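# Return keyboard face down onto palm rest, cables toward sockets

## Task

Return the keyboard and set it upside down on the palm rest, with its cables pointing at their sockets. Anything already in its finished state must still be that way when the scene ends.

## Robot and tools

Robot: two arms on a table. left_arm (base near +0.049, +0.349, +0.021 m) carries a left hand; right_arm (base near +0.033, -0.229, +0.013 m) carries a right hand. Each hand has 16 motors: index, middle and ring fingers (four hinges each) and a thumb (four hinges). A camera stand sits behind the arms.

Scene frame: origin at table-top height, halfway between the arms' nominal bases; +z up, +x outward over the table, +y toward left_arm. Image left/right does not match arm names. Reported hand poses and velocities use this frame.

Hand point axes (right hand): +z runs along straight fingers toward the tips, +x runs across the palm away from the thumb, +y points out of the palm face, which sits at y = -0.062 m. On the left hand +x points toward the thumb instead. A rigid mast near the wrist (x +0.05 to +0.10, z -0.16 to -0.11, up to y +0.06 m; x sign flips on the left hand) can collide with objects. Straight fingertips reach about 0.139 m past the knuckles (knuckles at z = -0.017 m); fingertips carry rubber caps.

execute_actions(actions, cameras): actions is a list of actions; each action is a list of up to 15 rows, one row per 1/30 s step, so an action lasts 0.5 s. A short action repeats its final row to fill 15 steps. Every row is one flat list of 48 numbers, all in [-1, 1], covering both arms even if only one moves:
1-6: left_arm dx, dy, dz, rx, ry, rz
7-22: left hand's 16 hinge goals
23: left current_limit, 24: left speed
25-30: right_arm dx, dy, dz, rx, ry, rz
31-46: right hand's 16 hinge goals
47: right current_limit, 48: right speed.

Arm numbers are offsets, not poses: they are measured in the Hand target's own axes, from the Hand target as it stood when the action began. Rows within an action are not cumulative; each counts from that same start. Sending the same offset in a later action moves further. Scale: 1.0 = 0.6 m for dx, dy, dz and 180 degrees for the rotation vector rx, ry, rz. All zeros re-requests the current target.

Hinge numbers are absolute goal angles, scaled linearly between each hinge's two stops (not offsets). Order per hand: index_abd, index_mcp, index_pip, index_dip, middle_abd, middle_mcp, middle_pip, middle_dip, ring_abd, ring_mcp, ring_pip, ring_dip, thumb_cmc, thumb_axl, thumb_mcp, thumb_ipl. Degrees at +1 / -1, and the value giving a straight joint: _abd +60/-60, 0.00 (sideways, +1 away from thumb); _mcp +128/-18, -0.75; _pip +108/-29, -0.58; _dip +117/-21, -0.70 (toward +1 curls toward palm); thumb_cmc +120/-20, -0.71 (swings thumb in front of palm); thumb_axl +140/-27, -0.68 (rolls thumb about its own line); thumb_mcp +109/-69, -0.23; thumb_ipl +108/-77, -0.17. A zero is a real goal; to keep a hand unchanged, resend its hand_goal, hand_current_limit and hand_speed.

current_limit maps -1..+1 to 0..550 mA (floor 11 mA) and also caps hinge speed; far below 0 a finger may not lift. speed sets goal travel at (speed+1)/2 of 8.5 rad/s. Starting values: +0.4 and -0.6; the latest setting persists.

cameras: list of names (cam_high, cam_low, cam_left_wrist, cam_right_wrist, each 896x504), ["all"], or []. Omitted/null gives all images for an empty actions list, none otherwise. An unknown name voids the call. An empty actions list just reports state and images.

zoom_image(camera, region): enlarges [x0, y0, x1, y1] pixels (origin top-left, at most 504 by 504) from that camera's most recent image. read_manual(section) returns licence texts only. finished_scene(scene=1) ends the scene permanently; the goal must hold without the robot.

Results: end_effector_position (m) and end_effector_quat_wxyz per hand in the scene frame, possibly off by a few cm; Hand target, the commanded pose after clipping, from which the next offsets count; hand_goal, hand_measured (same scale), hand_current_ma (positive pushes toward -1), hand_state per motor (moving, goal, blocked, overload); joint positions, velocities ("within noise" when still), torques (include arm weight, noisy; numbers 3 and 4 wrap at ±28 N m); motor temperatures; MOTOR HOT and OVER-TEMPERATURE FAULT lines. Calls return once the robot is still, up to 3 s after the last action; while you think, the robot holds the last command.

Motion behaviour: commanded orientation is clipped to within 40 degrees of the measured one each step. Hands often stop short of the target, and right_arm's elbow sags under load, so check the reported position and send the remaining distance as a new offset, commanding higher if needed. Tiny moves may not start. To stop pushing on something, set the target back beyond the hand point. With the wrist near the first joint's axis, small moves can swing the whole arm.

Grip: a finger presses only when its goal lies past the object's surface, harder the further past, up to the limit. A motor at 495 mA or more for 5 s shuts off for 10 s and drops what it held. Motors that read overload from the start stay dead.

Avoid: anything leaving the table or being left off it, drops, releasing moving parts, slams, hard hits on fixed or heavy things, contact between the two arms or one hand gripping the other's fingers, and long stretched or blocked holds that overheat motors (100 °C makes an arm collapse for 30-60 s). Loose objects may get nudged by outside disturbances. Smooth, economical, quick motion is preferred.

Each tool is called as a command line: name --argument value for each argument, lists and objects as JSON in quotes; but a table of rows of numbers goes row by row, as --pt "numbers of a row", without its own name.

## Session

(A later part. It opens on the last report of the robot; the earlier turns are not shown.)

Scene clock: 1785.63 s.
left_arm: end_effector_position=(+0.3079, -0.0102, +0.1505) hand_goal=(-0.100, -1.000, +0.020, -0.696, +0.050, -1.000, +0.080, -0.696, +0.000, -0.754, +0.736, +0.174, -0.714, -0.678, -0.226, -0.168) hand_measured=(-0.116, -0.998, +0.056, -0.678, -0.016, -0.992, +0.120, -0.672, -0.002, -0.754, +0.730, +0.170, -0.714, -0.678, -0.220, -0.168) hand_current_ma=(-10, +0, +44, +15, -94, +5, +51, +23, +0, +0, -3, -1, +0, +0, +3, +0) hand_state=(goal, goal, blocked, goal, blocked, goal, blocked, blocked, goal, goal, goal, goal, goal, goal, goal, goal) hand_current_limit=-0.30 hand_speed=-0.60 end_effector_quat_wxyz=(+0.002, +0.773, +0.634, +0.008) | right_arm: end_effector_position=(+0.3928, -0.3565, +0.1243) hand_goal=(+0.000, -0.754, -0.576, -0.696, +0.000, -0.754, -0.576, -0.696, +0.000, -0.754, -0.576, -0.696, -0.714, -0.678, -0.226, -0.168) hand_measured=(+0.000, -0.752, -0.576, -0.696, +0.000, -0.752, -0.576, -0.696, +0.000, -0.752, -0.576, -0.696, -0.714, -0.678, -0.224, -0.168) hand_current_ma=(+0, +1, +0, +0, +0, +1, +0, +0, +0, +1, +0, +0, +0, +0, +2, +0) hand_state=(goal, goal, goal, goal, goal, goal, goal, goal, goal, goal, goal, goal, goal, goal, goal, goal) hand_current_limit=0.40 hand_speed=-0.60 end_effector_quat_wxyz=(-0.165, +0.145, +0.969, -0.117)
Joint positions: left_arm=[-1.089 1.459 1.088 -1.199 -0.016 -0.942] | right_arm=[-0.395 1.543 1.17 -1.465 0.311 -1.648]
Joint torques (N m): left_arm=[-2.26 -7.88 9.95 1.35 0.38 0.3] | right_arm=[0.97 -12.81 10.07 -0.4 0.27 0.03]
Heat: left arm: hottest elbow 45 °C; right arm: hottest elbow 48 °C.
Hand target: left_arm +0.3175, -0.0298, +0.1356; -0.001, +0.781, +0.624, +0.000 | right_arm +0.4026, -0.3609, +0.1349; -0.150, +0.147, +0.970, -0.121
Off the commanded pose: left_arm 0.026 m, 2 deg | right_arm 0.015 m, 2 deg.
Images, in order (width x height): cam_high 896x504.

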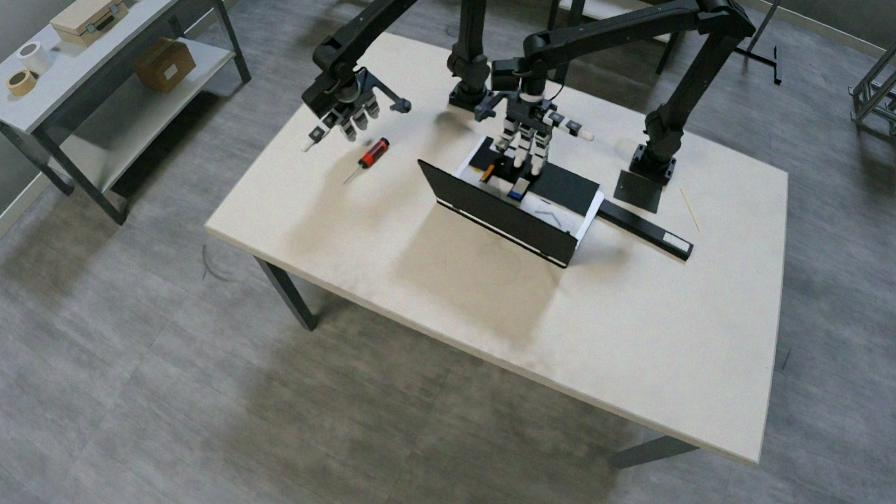

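execute_actions --actions '[[[0.0214,-0.0185,0,0,0,0,-0.1,-1.0,0.02,-0.696,0.05,-1.0,0.08,-0.696,0,-0.754,0.737,0.174,-0.714,-0.678,-0.226,-0.168,-0.3,-0.6, 0,0,0,0,0,0,0,-0.754,-0.576,-0.696,0,-0.754,-0.576,-0.696,0,-0.754,-0.576,-0.696,-0.714,-0.678,-0.226,-0.168,0.4,-0.6]],[[0,0,-0.1333,0,0,0,-0.1,-1.0,0.02,-0.696,0.05,-1.0,0.08,-0.696,0,-0.754,0.737,0.174,-0.714,-0.678,-0.226,-0.168,-0.3,-0.6, 0,0,0,0,0,0,0,-0.754,-0.576,-0.696,0,-0.754,-0.576,-0.696,0,-0.754,-0.576,-0.696,-0.714,-0.678,-0.226,-0.168,0.4,-0.6]]]' --cameras '["cam_high","cam_left_wrist"]'

zoom_image --camera "cam_high" --region '[430, 100, 630, 250]'

Scene clock: 1810.93 s.
left_arm: end_effector_position=(+0.3019, -0.0040, +0.2007) hand_goal=(-0.100, -1.000, +0.020, -0.696, +0.050, -1.000, +0.080, -0.696, +0.000, -0.754, +0.736, +0.174, -0.714, -0.678, -0.226, -0.168) hand_measured=(-0.102, -0.994, +0.022, -0.694, +0.046, -0.994, +0.082, -0.694, -0.002, -0.754, +0.730, +0.170, -0.714, -0.678, -0.220, -0.168) hand_current_ma=(+0, +3, +0, +1, -1, +3, +0, +1, +0, +0, -3, -1, +0, +0, +3, +0) hand_state=(goal, goal, goal, goal, goal, goal, goal, goal, goal, goal, goal, goal, goal, goal, goal, goal) hand_current_limit=-0.30 hand_speed=-0.60 end_effector_quat_wxyz=(-0.013, +0.779, +0.627, +0.005) | right_arm: end_effector_position=(+0.3928, -0.3565, +0.1243) hand_goal=(+0.000, -0.754, -0.576, -0.696, +0.000, -0.754, -0.576, -0.696, +0.000, -0.754, -0.576, -0.696, -0.714, -0.678, -0.226, -0.168) hand_measured=(+0.000, -0.752, -0.576, -0.696, +0.000, -0.752, -0.576, -0.696, +0.000, -0.752, -0.576, -0.696, -0.714, -0.678, -0.224, -0.168) hand_current_ma=(+0, +1, +0, +0, +0, +1, +0, +0, +0, +1, +0, +0, +0, +0, +2, +0) hand_state=(goal, goal, goal, goal, goal, goal, goal, goal, goal, goal, goal, goal, goal, goal, goal, goal) hand_current_limit=0.40 hand_speed=-0.60 end_effector_quat_wxyz=(-0.165, +0.145, +0.969, -0.117)
Joint positions: left_arm=[-1.089 1.411 1.18 -1.368 -0.003 -0.924] | right_arm=[-0.395 1.543 1.17 -1.465 0.311 -1.648]
Joint torques (N m): left_arm=[-2.26 -11.22 11.55 -0.32 -0.07 0.09] | right_arm=[0.97 -12.69 10.07 -0.4 0.27 0.03]
Heat: left arm: hottest elbow 44 °C; right arm: hottest elbow 48 °C.
Hand target: left_arm +0.3095, -0.0149, +0.2156; -0.001, +0.781, +0.624, +0.000 | right_arm +0.4026, -0.3609, +0.1349; -0.150, +0.147, +0.970, -0.121
Off the commanded pose: left_arm 0.020 m, 2 deg | right_arm 0.015 m, 2 deg.
camera_calibration:
cam_left_wrist: T_world_to_cam=[[-0.770051, -0.634804, 0.0636011, 0.17296], [-0.325201, 0.476333, 0.816915, -0.124446], [-0.548876, 0.608384, -0.57324, 0.400176], [0, 0, 0, 1]] pos_world=[0.312365, -0.0743864, 0.320058]
Images, in order (width x height): cam_high 896x504, cam_left_wrist 896x504.

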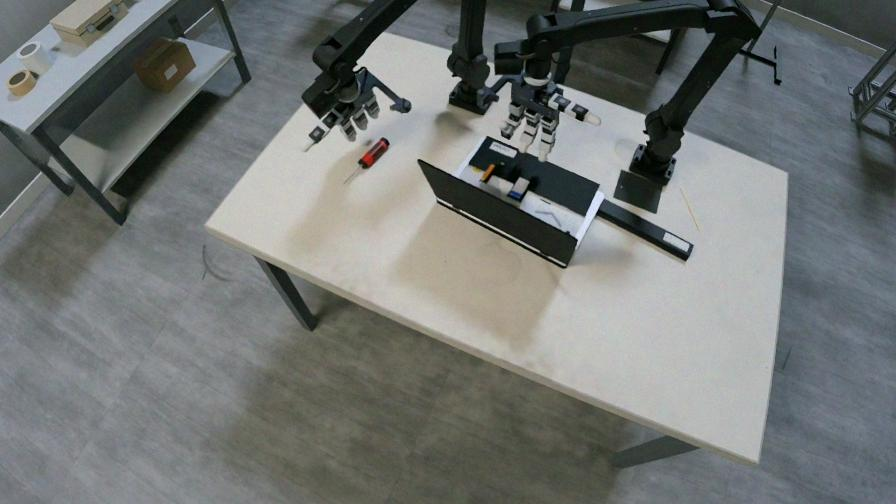

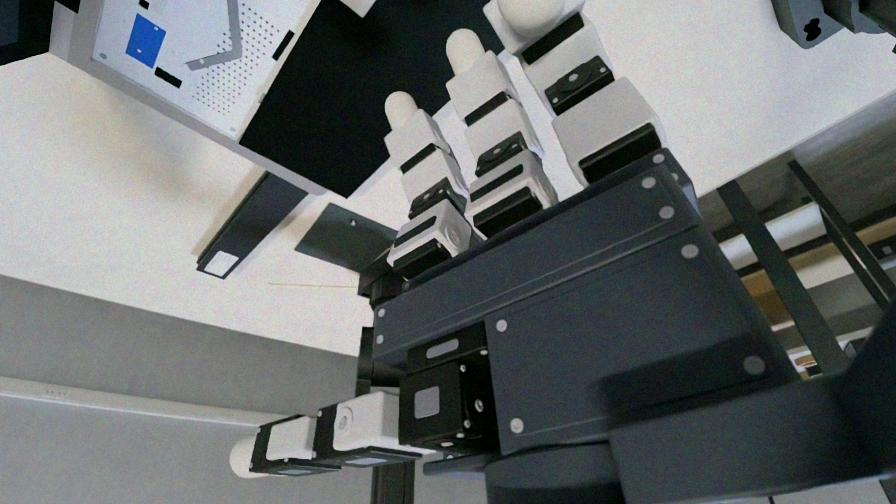

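Scaled by 2.520 from the camera's 896x504 image, which has a finer 1280x720 frame.

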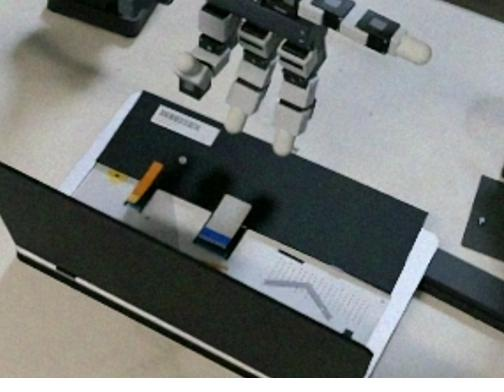

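zoom_image --camera "cam_left_wrist" --region '[200, 0, 500, 220]'

Scaled by 1.680 from the camera's 896x504 image, which has a finer 1280x720 frame.

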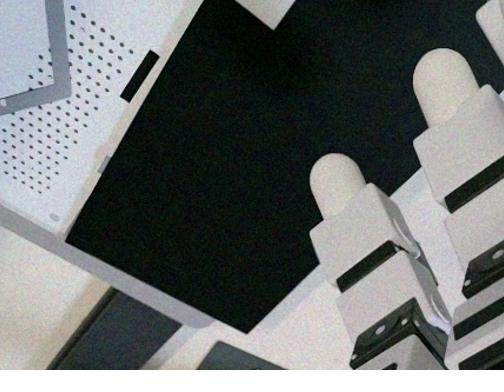

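execute_actions --actions '[[[0.121,-0.0316,0,0,0,0,-0.1,-1.0,0.08,-0.696,0.05,-0.8,0.5,0.1,0,-0.754,0.737,0.174,-0.714,-0.678,-0.226,-0.168,0.0,-0.6, 0,0,0,0,0,0,0,-0.754,-0.576,-0.696,0,-0.754,-0.576,-0.696,0,-0.754,-0.576,-0.696,-0.714,-0.678,-0.226,-0.168,0.4,-0.6]],[[0.121,-0.0316,0,0,0,0,-0.1,-1.0,0.08,-0.696,0.05,-0.8,0.5,0.1,0,-0.754,0.737,0.174,-0.714,-0.678,-0.226,-0.168,0.0,-0.6, 0,0,0,0,0,0,0,-0.754,-0.576,-0.696,0,-0.754,-0.576,-0.696,0,-0.754,-0.576,-0.696,-0.714,-0.678,-0.226,-0.168,0.4,-0.6]]]' --cameras '["cam_high"]'

zoom_image --camera "cam_high" --region '[460, 100, 660, 250]'

Scene clock: 1835.80 s.
left_arm: end_effector_position=(+0.3056, +0.1281, +0.2217) hand_goal=(-0.100, -1.000, +0.080, -0.696, +0.050, -0.800, +0.500, +0.100, +0.000, -0.754, +0.736, +0.174, -0.714, -0.678, -0.226, -0.168) hand_measured=(-0.100, -0.996, +0.076, -0.694, +0.048, -0.802, +0.494, +0.096, -0.002, -0.754, +0.730, +0.170, -0.714, -0.678, -0.220, -0.168) hand_current_ma=(+0, +2, -1, +1, +0, +0, -3, -1, +0, +0, -3, -1, +0, +0, +3, +0) hand_state=(goal, goal, goal, goal, goal, goal, goal, goal, goal, goal, goal, goal, goal, goal, goal, goal) hand_current_limit=0.00 hand_speed=-0.60 end_effector_quat_wxyz=(+0.011, +0.780, +0.626, +0.001) | right_arm: end_effector_position=(+0.3928, -0.3565, +0.1243) hand_goal=(+0.000, -0.754, -0.576, -0.696, +0.000, -0.754, -0.576, -0.696, +0.000, -0.754, -0.576, -0.696, -0.714, -0.678, -0.226, -0.168) hand_measured=(+0.000, -0.752, -0.576, -0.696, +0.000, -0.752, -0.576, -0.696, +0.000, -0.752, -0.576, -0.696, -0.714, -0.678, -0.224, -0.168) hand_current_ma=(+0, +1, +0, +0, +0, +1, +0, +0, +0, +1, +0, +0, +0, +0, +2, +0) hand_state=(goal, goal, goal, goal, goal, goal, goal, goal, goal, goal, goal, goal, goal, goal, goal, goal) hand_current_limit=0.40 hand_speed=-0.60 end_effector_quat_wxyz=(-0.165, +0.145, +0.969, -0.117)
Joint positions: left_arm=[-0.878 1.062 0.937 -1.424 -0.002 -0.708] | right_arm=[-0.395 1.543 1.17 -1.465 0.311 -1.648]
Joint torques (N m): left_arm=[-1.73 -6.89 7.36 -0.2 -0.09 0.11] | right_arm=[0.97 -12.86 10.06 -0.38 0.27 0.03]
Motor temperatures (°C): left_arm=[26 28 47 29 29 28] | right_arm=[30 34 48 25 27 27]
Heat: left arm: hottest elbow 47 °C; right arm: hottest elbow 48 °C.
Hand target: left_arm +0.3045, +0.1351, +0.2158; -0.001, +0.781, +0.624, +0.000 | right_arm +0.4026, -0.3609, +0.1349; -0.150, +0.147, +0.970, -0.121
Off the commanded pose: left_arm 0.009 m, 1 deg | right_arm 0.015 m, 2 deg.
Images, in order (width x height): cam_high 896x504.

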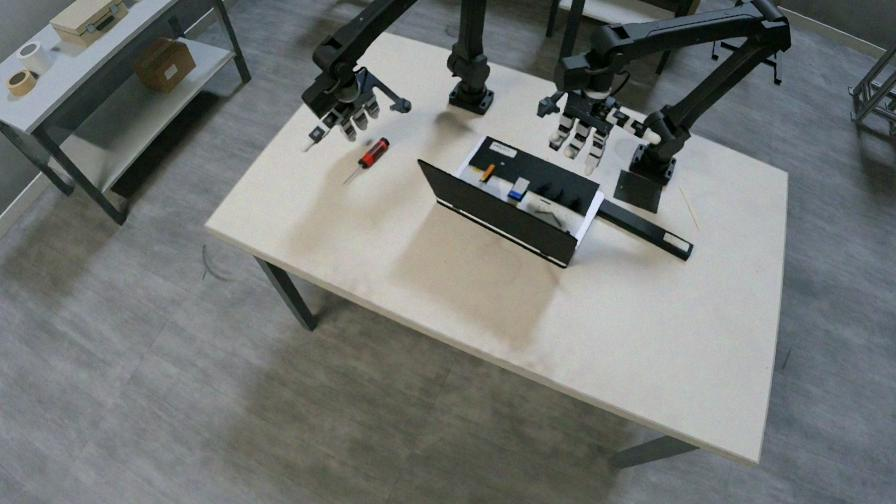

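Scaled by 2.520 from the camera's 896x504 image, which has a finer 1280x720 frame.

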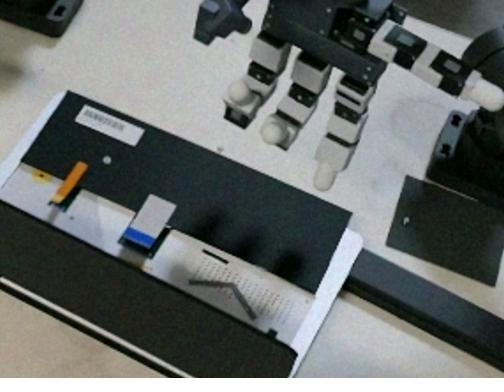

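execute_actions --actions '[[[0.0,0,0.092,0,0,0,-0.1,-1.0,0.08,-0.696,0.05,-0.8,0.5,0.1,0,-0.754,0.737,0.174,-0.714,-0.678,-0.226,-0.168,0.0,-0.6, 0,0,0,0,0,0,0,-0.754,-0.576,-0.696,0,-0.754,-0.576,-0.696,0,-0.754,-0.576,-0.696,-0.714,-0.678,-0.226,-0.168,0.4,-0.6]]]' --cameras '["cam_high"]'

zoom_image --camera "cam_high" --region '[460, 100, 660, 250]'

Scene clock: 1841.87 s.
left_arm: end_effector_position=(+0.3014, +0.1333, +0.1685) hand_goal=(-0.100, -1.000, +0.080, -0.696, +0.050, -0.800, +0.500, +0.100, +0.000, -0.754, +0.736, +0.174, -0.714, -0.678, -0.226, -0.168) hand_measured=(-0.100, -0.996, +0.076, -0.694, +0.048, -0.802, +0.494, +0.096, -0.002, -0.754, +0.730, +0.170, -0.714, -0.678, -0.220, -0.168) hand_current_ma=(+0, +2, -1, +1, +0, +0, -3, -1, +0, +0, -3, -1, +0, +0, +3, +0) hand_state=(goal, goal, goal, goal, goal, goal, goal, goal, goal, goal, goal, goal, goal, goal, goal, goal) hand_current_limit=0.00 hand_speed=-0.60 end_effector_quat_wxyz=(+0.005, +0.781, +0.625, +0.000) | right_arm: end_effector_position=(+0.3928, -0.3565, +0.1243) hand_goal=(+0.000, -0.754, -0.576, -0.696, +0.000, -0.754, -0.576, -0.696, +0.000, -0.754, -0.576, -0.696, -0.714, -0.678, -0.226, -0.168) hand_measured=(+0.000, -0.752, -0.576, -0.696, +0.000, -0.752, -0.576, -0.696, +0.000, -0.752, -0.576, -0.696, -0.714, -0.678, -0.224, -0.168) hand_current_ma=(+0, +1, +0, +0, +0, +1, +0, +0, +0, +1, +0, +0, +0, +0, +2, +0) hand_state=(goal, goal, goal, goal, goal, goal, goal, goal, goal, goal, goal, goal, goal, goal, goal, goal) hand_current_limit=0.40 hand_speed=-0.60 end_effector_quat_wxyz=(-0.165, +0.145, +0.969, -0.117)
Joint positions: left_arm=[-0.877 1.081 0.81 -1.289 -0.001 -0.706] | right_arm=[-0.395 1.543 1.17 -1.465 0.311 -1.648]
Joint torques (N m): left_arm=[-1.61 -5.48 7.31 0.92 -0.12 0.06] | right_arm=[1.03 -12.69 10.06 -0.38 0.28 0.03]
Heat: left arm: hottest elbow 46 °C; right arm: hottest elbow 48 °C.
Hand target: left_arm +0.3044, +0.1351, +0.1605; -0.001, +0.781, +0.624, +0.000 | right_arm +0.4026, -0.3609, +0.1349; -0.150, +0.147, +0.970, -0.121
Off the commanded pose: left_arm 0.009 m, 1 deg | right_arm 0.015 m, 2 deg.
Images, in order (width x height): cam_high 896x504.

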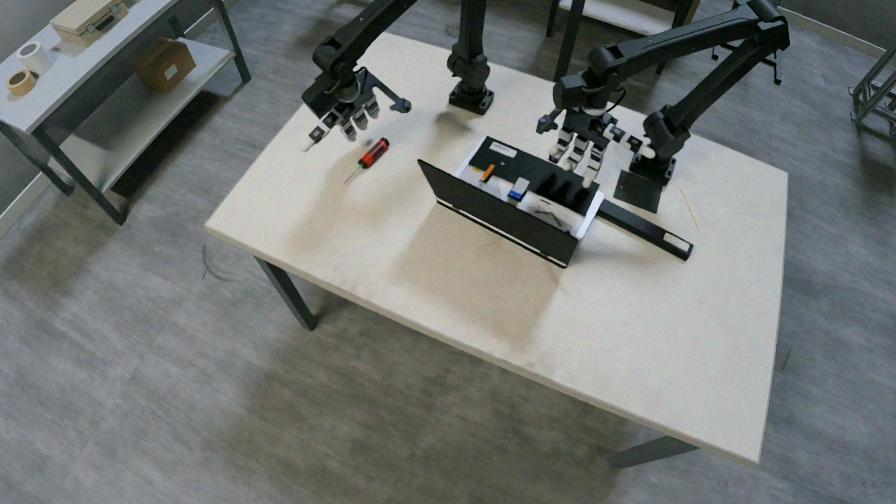

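Scaled by 2.520 from the camera's 896x504 image, which has a finer 1280x720 frame.

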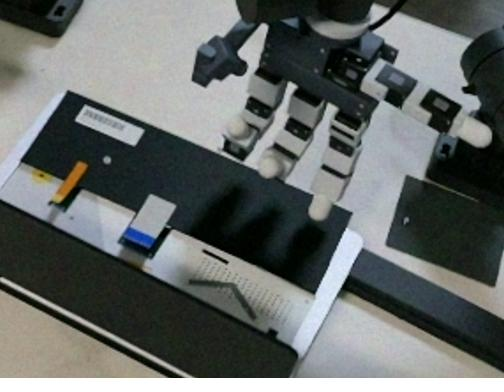

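execute_actions --actions '[[[0.0,0,0.0375,0,0,0,-0.1,-1.0,0.08,-0.696,0.05,-0.8,0.5,0.1,0,-0.754,0.737,0.174,-0.714,-0.678,-0.226,-0.168,-0.3,-0.6, 0,0,0,0,0,0,0,-0.754,-0.576,-0.696,0,-0.754,-0.576,-0.696,0,-0.754,-0.576,-0.696,-0.714,-0.678,-0.226,-0.168,0.4,-0.6]]]' --cameras '["cam_high"]'

zoom_image --camera "cam_high" --region '[460, 100, 660, 250]'

Scene clock: 1849.30 s.
left_arm: end_effector_position=(+0.3014, +0.1332, +0.1497) hand_goal=(-0.100, -1.000, +0.080, -0.696, +0.050, -0.800, +0.500, +0.100, +0.000, -0.754, +0.736, +0.174, -0.714, -0.678, -0.226, -0.168) hand_measured=(-0.104, -1.000, +0.086, -0.692, +0.048, -0.802, +0.494, +0.096, -0.002, -0.754, +0.730, +0.170, -0.714, -0.678, -0.220, -0.168) hand_current_ma=(-1, +0, +2, +1, +0, +0, -3, -1, +0, +0, -3, -1, +0, +0, +3, +0) hand_state=(goal, goal, goal, goal, goal, goal, goal, goal, goal, goal, goal, goal, goal, goal, goal, goal) hand_current_limit=-0.30 hand_speed=-0.60 end_effector_quat_wxyz=(+0.006, +0.781, +0.625, +0.000) | right_arm: end_effector_position=(+0.3928, -0.3565, +0.1243) hand_goal=(+0.000, -0.754, -0.576, -0.696, +0.000, -0.754, -0.576, -0.696, +0.000, -0.754, -0.576, -0.696, -0.714, -0.678, -0.226, -0.168) hand_measured=(+0.000, -0.752, -0.576, -0.696, +0.000, -0.752, -0.576, -0.696, +0.000, -0.752, -0.576, -0.696, -0.714, -0.678, -0.224, -0.168) hand_current_ma=(+0, +1, +0, +0, +0, +1, +0, +0, +0, +1, +0, +0, +0, +0, +2, +0) hand_state=(goal, goal, goal, goal, goal, goal, goal, goal, goal, goal, goal, goal, goal, goal, goal, goal) hand_current_limit=0.40 hand_speed=-0.60 end_effector_quat_wxyz=(-0.165, +0.145, +0.969, -0.117)
Joint positions: left_arm=[-0.877 1.098 0.77 -1.232 -0.001 -0.706] | right_arm=[-0.395 1.543 1.17 -1.465 0.311 -1.648]
Joint torques (N m): left_arm=[-1.79 -5.25 6.61 1.14 -0.13 0.08] | right_arm=[1.14 -12.86 10.04 -0.39 0.27 0.03]
Heat: left arm: hottest elbow 45 °C; right arm: hottest elbow 48 °C.
Hand target: left_arm +0.3045, +0.1351, +0.1381; -0.001, +0.781, +0.624, +0.000 | right_arm +0.4026, -0.3609, +0.1349; -0.150, +0.147, +0.970, -0.121
Off the commanded pose: left_arm 0.012 m, 1 deg | right_arm 0.015 m, 2 deg.
Images, in order (width x height): cam_high 896x504.

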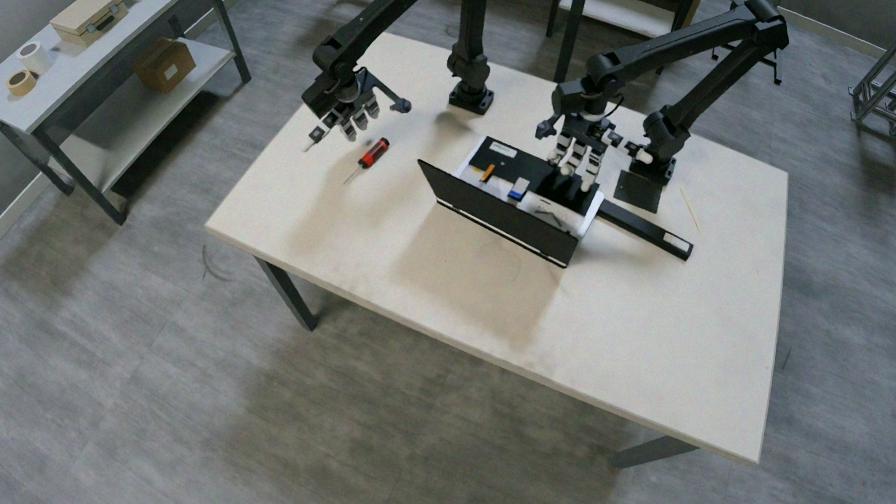

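Scaled by 2.520 from the camera's 896x504 image, which has a finer 1280x720 frame.

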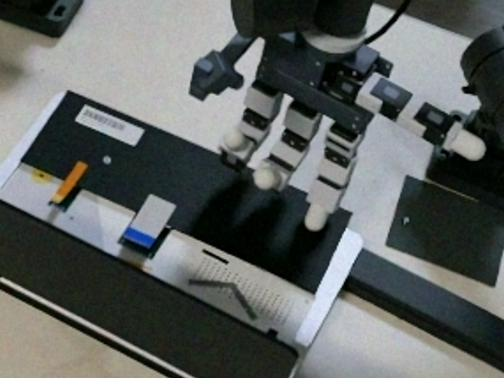

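execute_actions --actions '[[[0.0062,0.0276,0.0,0,0,0,-0.1,-1.0,0.08,-0.696,0.05,-0.8,0.5,0.1,0,-0.754,0.737,0.174,-0.714,-0.678,-0.226,-0.168,-0.3,-0.6, 0,0,0,0,0,0,0,-0.754,-0.576,-0.696,0,-0.754,-0.576,-0.696,0,-0.754,-0.576,-0.696,-0.714,-0.678,-0.226,-0.168,0.4,-0.6]]]' --cameras '["cam_high"]'

zoom_image --camera "cam_high" --region '[460, 100, 660, 250]'

Scene clock: 1856.87 s.
left_arm: end_effector_position=(+0.3094, +0.1389, +0.1474) hand_goal=(-0.100, -1.000, +0.080, -0.696, +0.050, -0.800, +0.500, +0.100, +0.000, -0.754, +0.736, +0.174, -0.714, -0.678, -0.226, -0.168) hand_measured=(-0.086, -1.000, +0.100, -0.688, +0.048, -0.802, +0.494, +0.096, -0.002, -0.754, +0.730, +0.170, -0.714, -0.678, -0.220, -0.168) hand_current_ma=(+8, +0, +18, +5, +0, +0, -3, -1, +0, +0, -3, -1, +0, +0, +3, +0) hand_state=(goal, goal, blocked, goal, goal, goal, goal, goal, goal, goal, goal, goal, goal, goal, goal, goal) hand_current_limit=-0.30 hand_speed=-0.60 end_effector_quat_wxyz=(+0.004, +0.778, +0.628, -0.003) | right_arm: end_effector_position=(+0.3928, -0.3565, +0.1243) hand_goal=(+0.000, -0.754, -0.576, -0.696, +0.000, -0.754, -0.576, -0.696, +0.000, -0.754, -0.576, -0.696, -0.714, -0.678, -0.226, -0.168) hand_measured=(+0.000, -0.752, -0.576, -0.696, +0.000, -0.752, -0.576, -0.696, +0.000, -0.752, -0.576, -0.696, -0.714, -0.678, -0.224, -0.168) hand_current_ma=(+0, +1, +0, +0, +0, +1, +0, +0, +0, +1, +0, +0, +0, +0, +2, +0) hand_state=(goal, goal, goal, goal, goal, goal, goal, goal, goal, goal, goal, goal, goal, goal, goal, goal) hand_current_limit=0.40 hand_speed=-0.60 end_effector_quat_wxyz=(-0.165, +0.145, +0.969, -0.117)
Joint positions: left_arm=[-0.839 1.105 0.77 -1.228 0.006 -0.676] | right_arm=[-0.395 1.543 1.17 -1.465 0.311 -1.648]
Joint torques (N m): left_arm=[-0.91 -3.78 8.4 1.35 -0.35 0.22] | right_arm=[1.08 -12.81 10.04 -0.4 0.27 0.03]
Heat: left arm: hottest elbow 45 °C; right arm: hottest elbow 48 °C.
Hand target: left_arm +0.3215, +0.1351, +0.1381; -0.001, +0.781, +0.624, +0.000 | right_arm +0.4026, -0.3609, +0.1349; -0.150, +0.147, +0.970, -0.121
Off the commanded pose: left_arm 0.016 m, 1 deg | right_arm 0.015 m, 2 deg.
Images, in order (width x height): cam_high 896x504.

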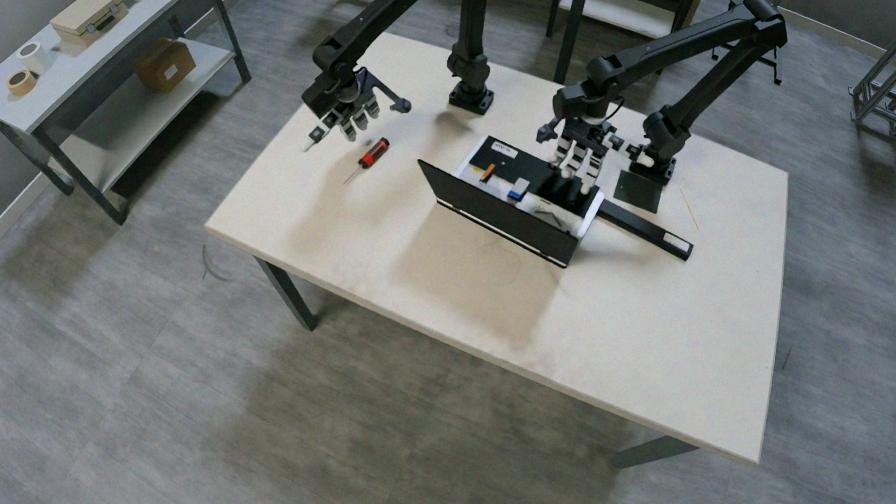

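Scaled by 2.520 from the camera's 896x504 image, which has a finer 1280x720 frame.

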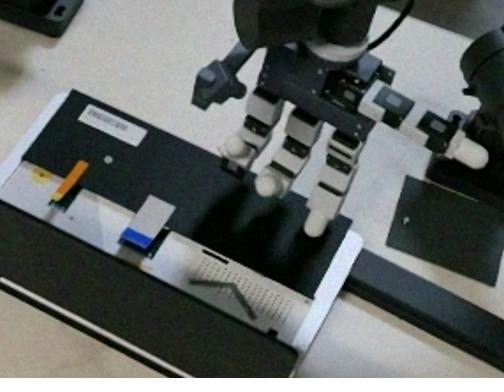

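zoom_image --camera "cam_high" --region '[570, 160, 630, 230]'

zoom_image --camera "cam_high" --region '[440, 120, 540, 200]'

Scaled by 7.200 from the camera's 896x504 image, which has a finer 1280x720 frame.

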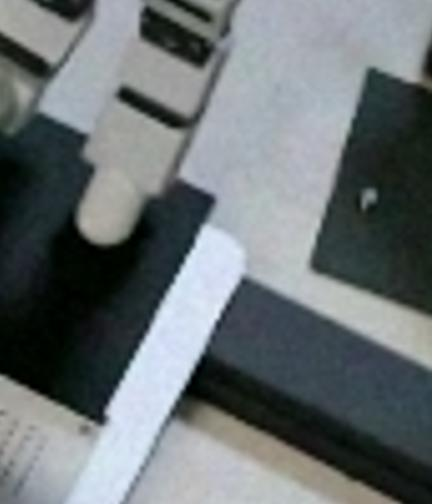

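Scaled by 5.040 from the camera's 896x504 image, which has a finer 1280x720 frame.

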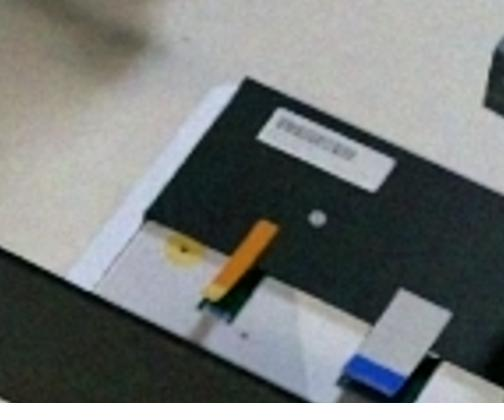

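execute_actions --actions '[[[-0.002,-0.009,-0.1333,0,0,0,-0.1,-1.0,0.08,-0.696,0.05,-0.8,0.5,0.1,0,-0.754,0.737,0.174,-0.714,-0.678,-0.226,-0.168,-0.3,-0.6, 0,0,0,0,0,0,0,-0.754,-0.576,-0.696,0,-0.754,-0.576,-0.696,0,-0.754,-0.576,-0.696,-0.714,-0.678,-0.226,-0.168,0.4,-0.6]],[[0.0,-0.05,-0.08,0,0,0,-0.1,-1.0,0.08,-0.696,0.05,-0.8,0.5,0.1,0,-0.754,0.737,0.174,-0.714,-0.678,-0.226,-0.168,-0.3,-0.6, 0,0,0,0,0,0,0,-0.754,-0.576,-0.696,0,-0.754,-0.576,-0.696,0,-0.754,-0.576,-0.696,-0.714,-0.678,-0.226,-0.168,0.4,-0.6]]]' --cameras '["cam_high","cam_low","cam_right_wrist"]'

zoom_image --camera "cam_high" --region '[460, 100, 660, 250]'

Scene clock: 1879.93 s.
left_arm: end_effector_position=(+0.2837, +0.1516, +0.2484) hand_goal=(-0.100, -1.000, +0.080, -0.696, +0.050, -0.800, +0.500, +0.100, +0.000, -0.754, +0.736, +0.174, -0.714, -0.678, -0.226, -0.168) hand_measured=(-0.096, -0.998, +0.082, -0.694, +0.048, -0.802, +0.494, +0.096, -0.002, -0.754, +0.730, +0.170, -0.714, -0.678, -0.220, -0.168) hand_current_ma=(+1, +1, +0, +1, +0, +0, -3, -1, +0, +0, -3, -1, +0, +0, +3, +0) hand_state=(goal, goal, goal, goal, goal, goal, goal, goal, goal, goal, goal, goal, goal, goal, goal, goal) hand_current_limit=-0.30 hand_speed=-0.60 end_effector_quat_wxyz=(-0.015, +0.782, +0.623, +0.000) | right_arm: end_effector_position=(+0.3928, -0.3565, +0.1243) hand_goal=(+0.000, -0.754, -0.576, -0.696, +0.000, -0.754, -0.576, -0.696, +0.000, -0.754, -0.576, -0.696, -0.714, -0.678, -0.226, -0.168) hand_measured=(+0.000, -0.752, -0.576, -0.696, +0.000, -0.752, -0.576, -0.696, +0.000, -0.752, -0.576, -0.696, -0.714, -0.678, -0.224, -0.168) hand_current_ma=(+0, +1, +0, +0, +0, +1, +0, +0, +0, +1, +0, +0, +0, +0, +2, +0) hand_state=(goal, goal, goal, goal, goal, goal, goal, goal, goal, goal, goal, goal, goal, goal, goal, goal) hand_current_limit=0.40 hand_speed=-0.60 end_effector_quat_wxyz=(-0.165, +0.145, +0.969, -0.117)
Joint positions: left_arm=[-0.888 0.999 0.974 -1.575 0.001 -0.712] | right_arm=[-0.395 1.543 1.17 -1.465 0.311 -1.648]
Joint torques (N m): left_arm=[-4.01 -5.25 12.12 -0.28 -0.16 -0.24] | right_arm=[1.08 -12.75 10.07 -0.42 0.27 0.04]
Heat: left arm: hottest elbow 45 °C; right arm: hottest elbow 48 °C.
Hand target: left_arm +0.2868, +0.1417, +0.2662; -0.001, +0.781, +0.624, +0.000 | right_arm +0.4026, -0.3609, +0.1349; -0.150, +0.147, +0.970, -0.121
Off the commanded pose: left_arm 0.021 m, 2 deg | right_arm 0.015 m, 2 deg.
Images, in order (width x height): cam_high 896x504, cam_low 896x504, cam_right_wrist 896x504.

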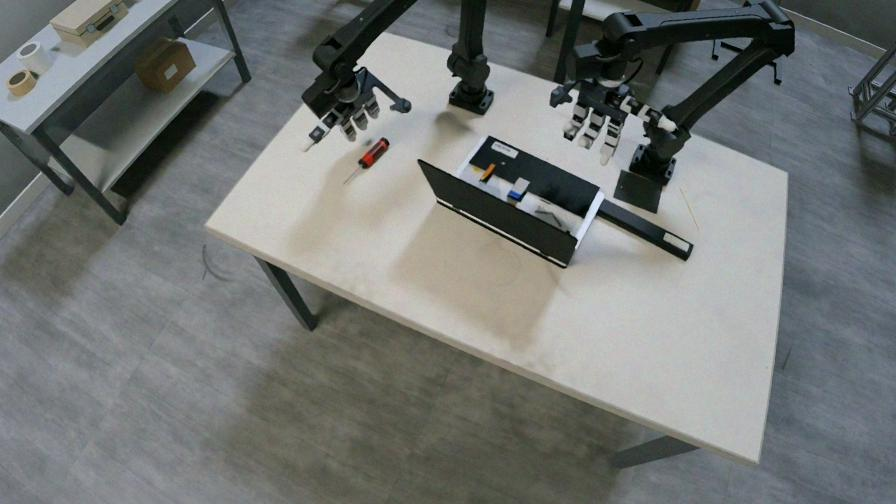

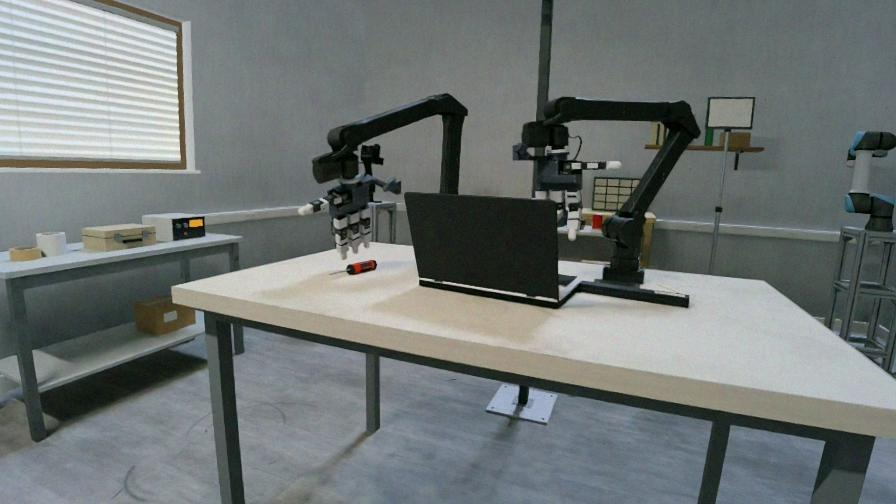

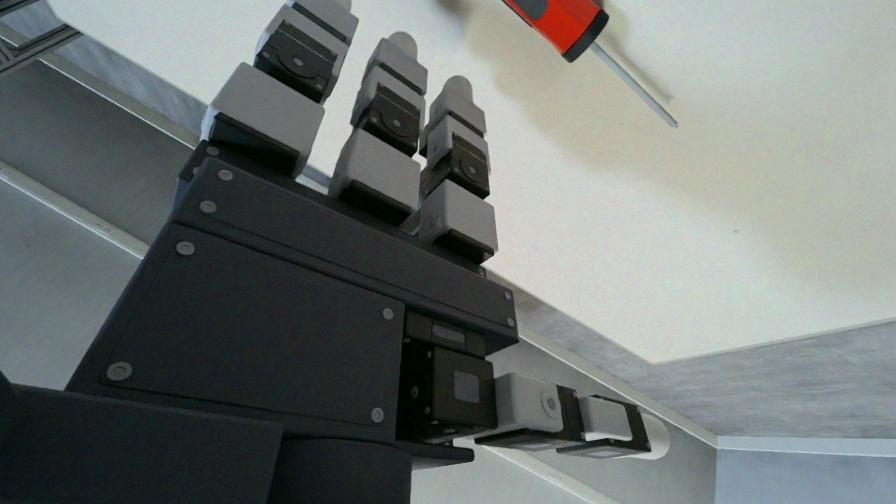

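Scaled by 2.520 from the camera's 896x504 image, which has a finer 1280x720 frame.

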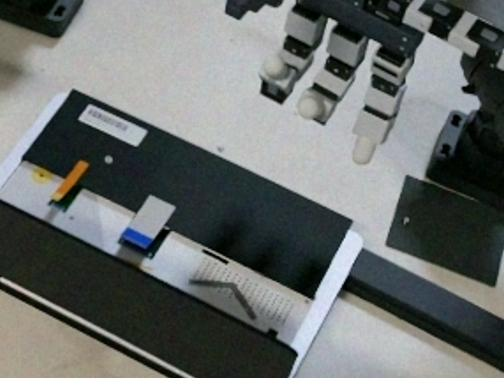

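execute_actions --actions '[]' --cameras '["cam_high","cam_low"]'

zoom_image --camera "cam_high" --region '[440, 90, 680, 270]'

Scene clock: 1887.13 s.
left_arm: end_effector_position=(+0.2837, +0.1517, +0.2484) hand_goal=(-0.100, -1.000, +0.080, -0.696, +0.050, -0.800, +0.500, +0.100, +0.000, -0.754, +0.736, +0.174, -0.714, -0.678, -0.226, -0.168) hand_measured=(-0.096, -0.998, +0.082, -0.694, +0.048, -0.802, +0.494, +0.096, -0.002, -0.754, +0.730, +0.170, -0.714, -0.678, -0.220, -0.168) hand_current_ma=(+1, +1, +0, +1, +0, +0, -3, -1, +0, +0, -3, -1, +0, +0, +3, +0) hand_state=(goal, goal, goal, goal, goal, goal, goal, goal, goal, goal, goal, goal, goal, goal, goal, goal) hand_current_limit=-0.30 hand_speed=-0.60 end_effector_quat_wxyz=(-0.015, +0.782, +0.623, +0.000) | right_arm: end_effector_position=(+0.3928, -0.3565, +0.1243) hand_goal=(+0.000, -0.754, -0.576, -0.696, +0.000, -0.754, -0.576, -0.696, +0.000, -0.754, -0.576, -0.696, -0.714, -0.678, -0.226, -0.168) hand_measured=(+0.000, -0.752, -0.576, -0.696, +0.000, -0.752, -0.576, -0.696, +0.000, -0.752, -0.576, -0.696, -0.714, -0.678, -0.224, -0.168) hand_current_ma=(+0, +1, +0, +0, +0, +1, +0, +0, +0, +1, +0, +0, +0, +0, +2, +0) hand_state=(goal, goal, goal, goal, goal, goal, goal, goal, goal, goal, goal, goal, goal, goal, goal, goal) hand_current_limit=0.40 hand_speed=-0.60 end_effector_quat_wxyz=(-0.165, +0.145, +0.969, -0.117)
Joint positions: left_arm=[-0.888 0.999 0.974 -1.575 0.001 -0.713] | right_arm=[-0.395 1.543 1.17 -1.465 0.311 -1.648]
Joint velocities: within noise
Joint torques (N m): left_arm=[-4.13 -5.36 12.04 -0.31 -0.17 -0.26] | right_arm=[1.03 -12.75 10.04 -0.4 0.27 0.03]
Motor temperatures (°C): left_arm=[26 28 44 29 29 28] | right_arm=[29 34 48 25 27 27]
Heat: left arm: hottest elbow 44 °C; right arm: hottest elbow 48 °C.
Hand target: left_arm +0.2868, +0.1417, +0.2662; -0.001, +0.781, +0.624, +0.000 | right_arm +0.4026, -0.3609, +0.1349; -0.150, +0.147, +0.970, -0.121
Off the commanded pose: left_arm 0.021 m, 2 deg | right_arm 0.015 m, 2 deg.
Images, in order (width x height): cam_high 896x504, cam_low 896x504.

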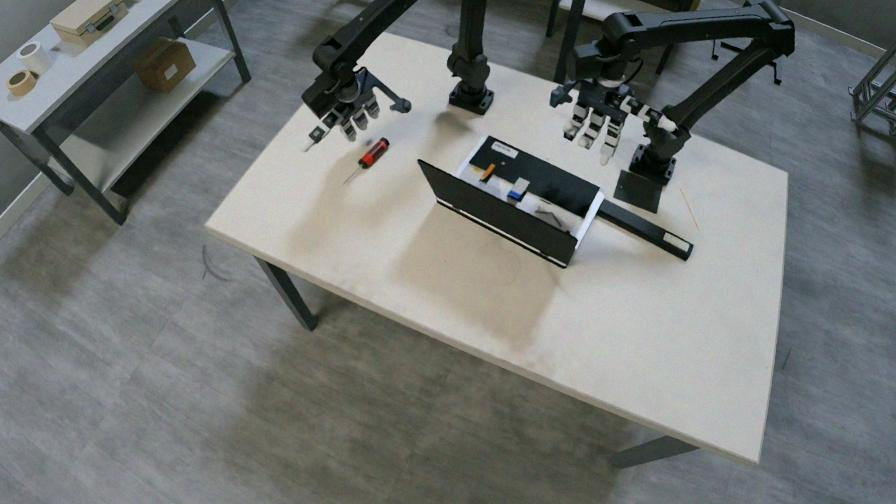

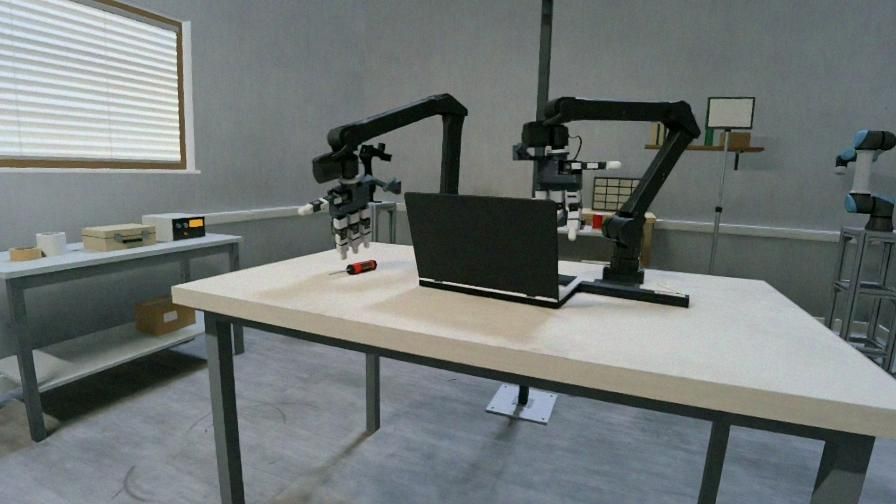

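Scaled by 2.100 from the camera's 896x504 image, which has a finer 1280x720 frame.

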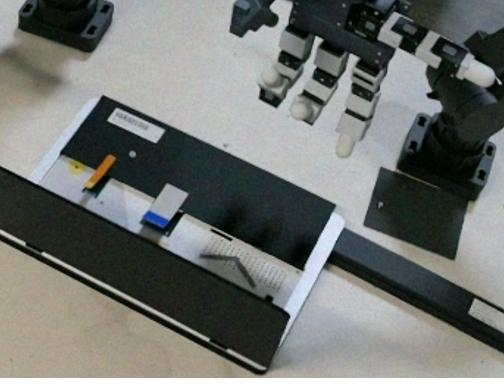

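finished_scene

The scene is finished: the task was done.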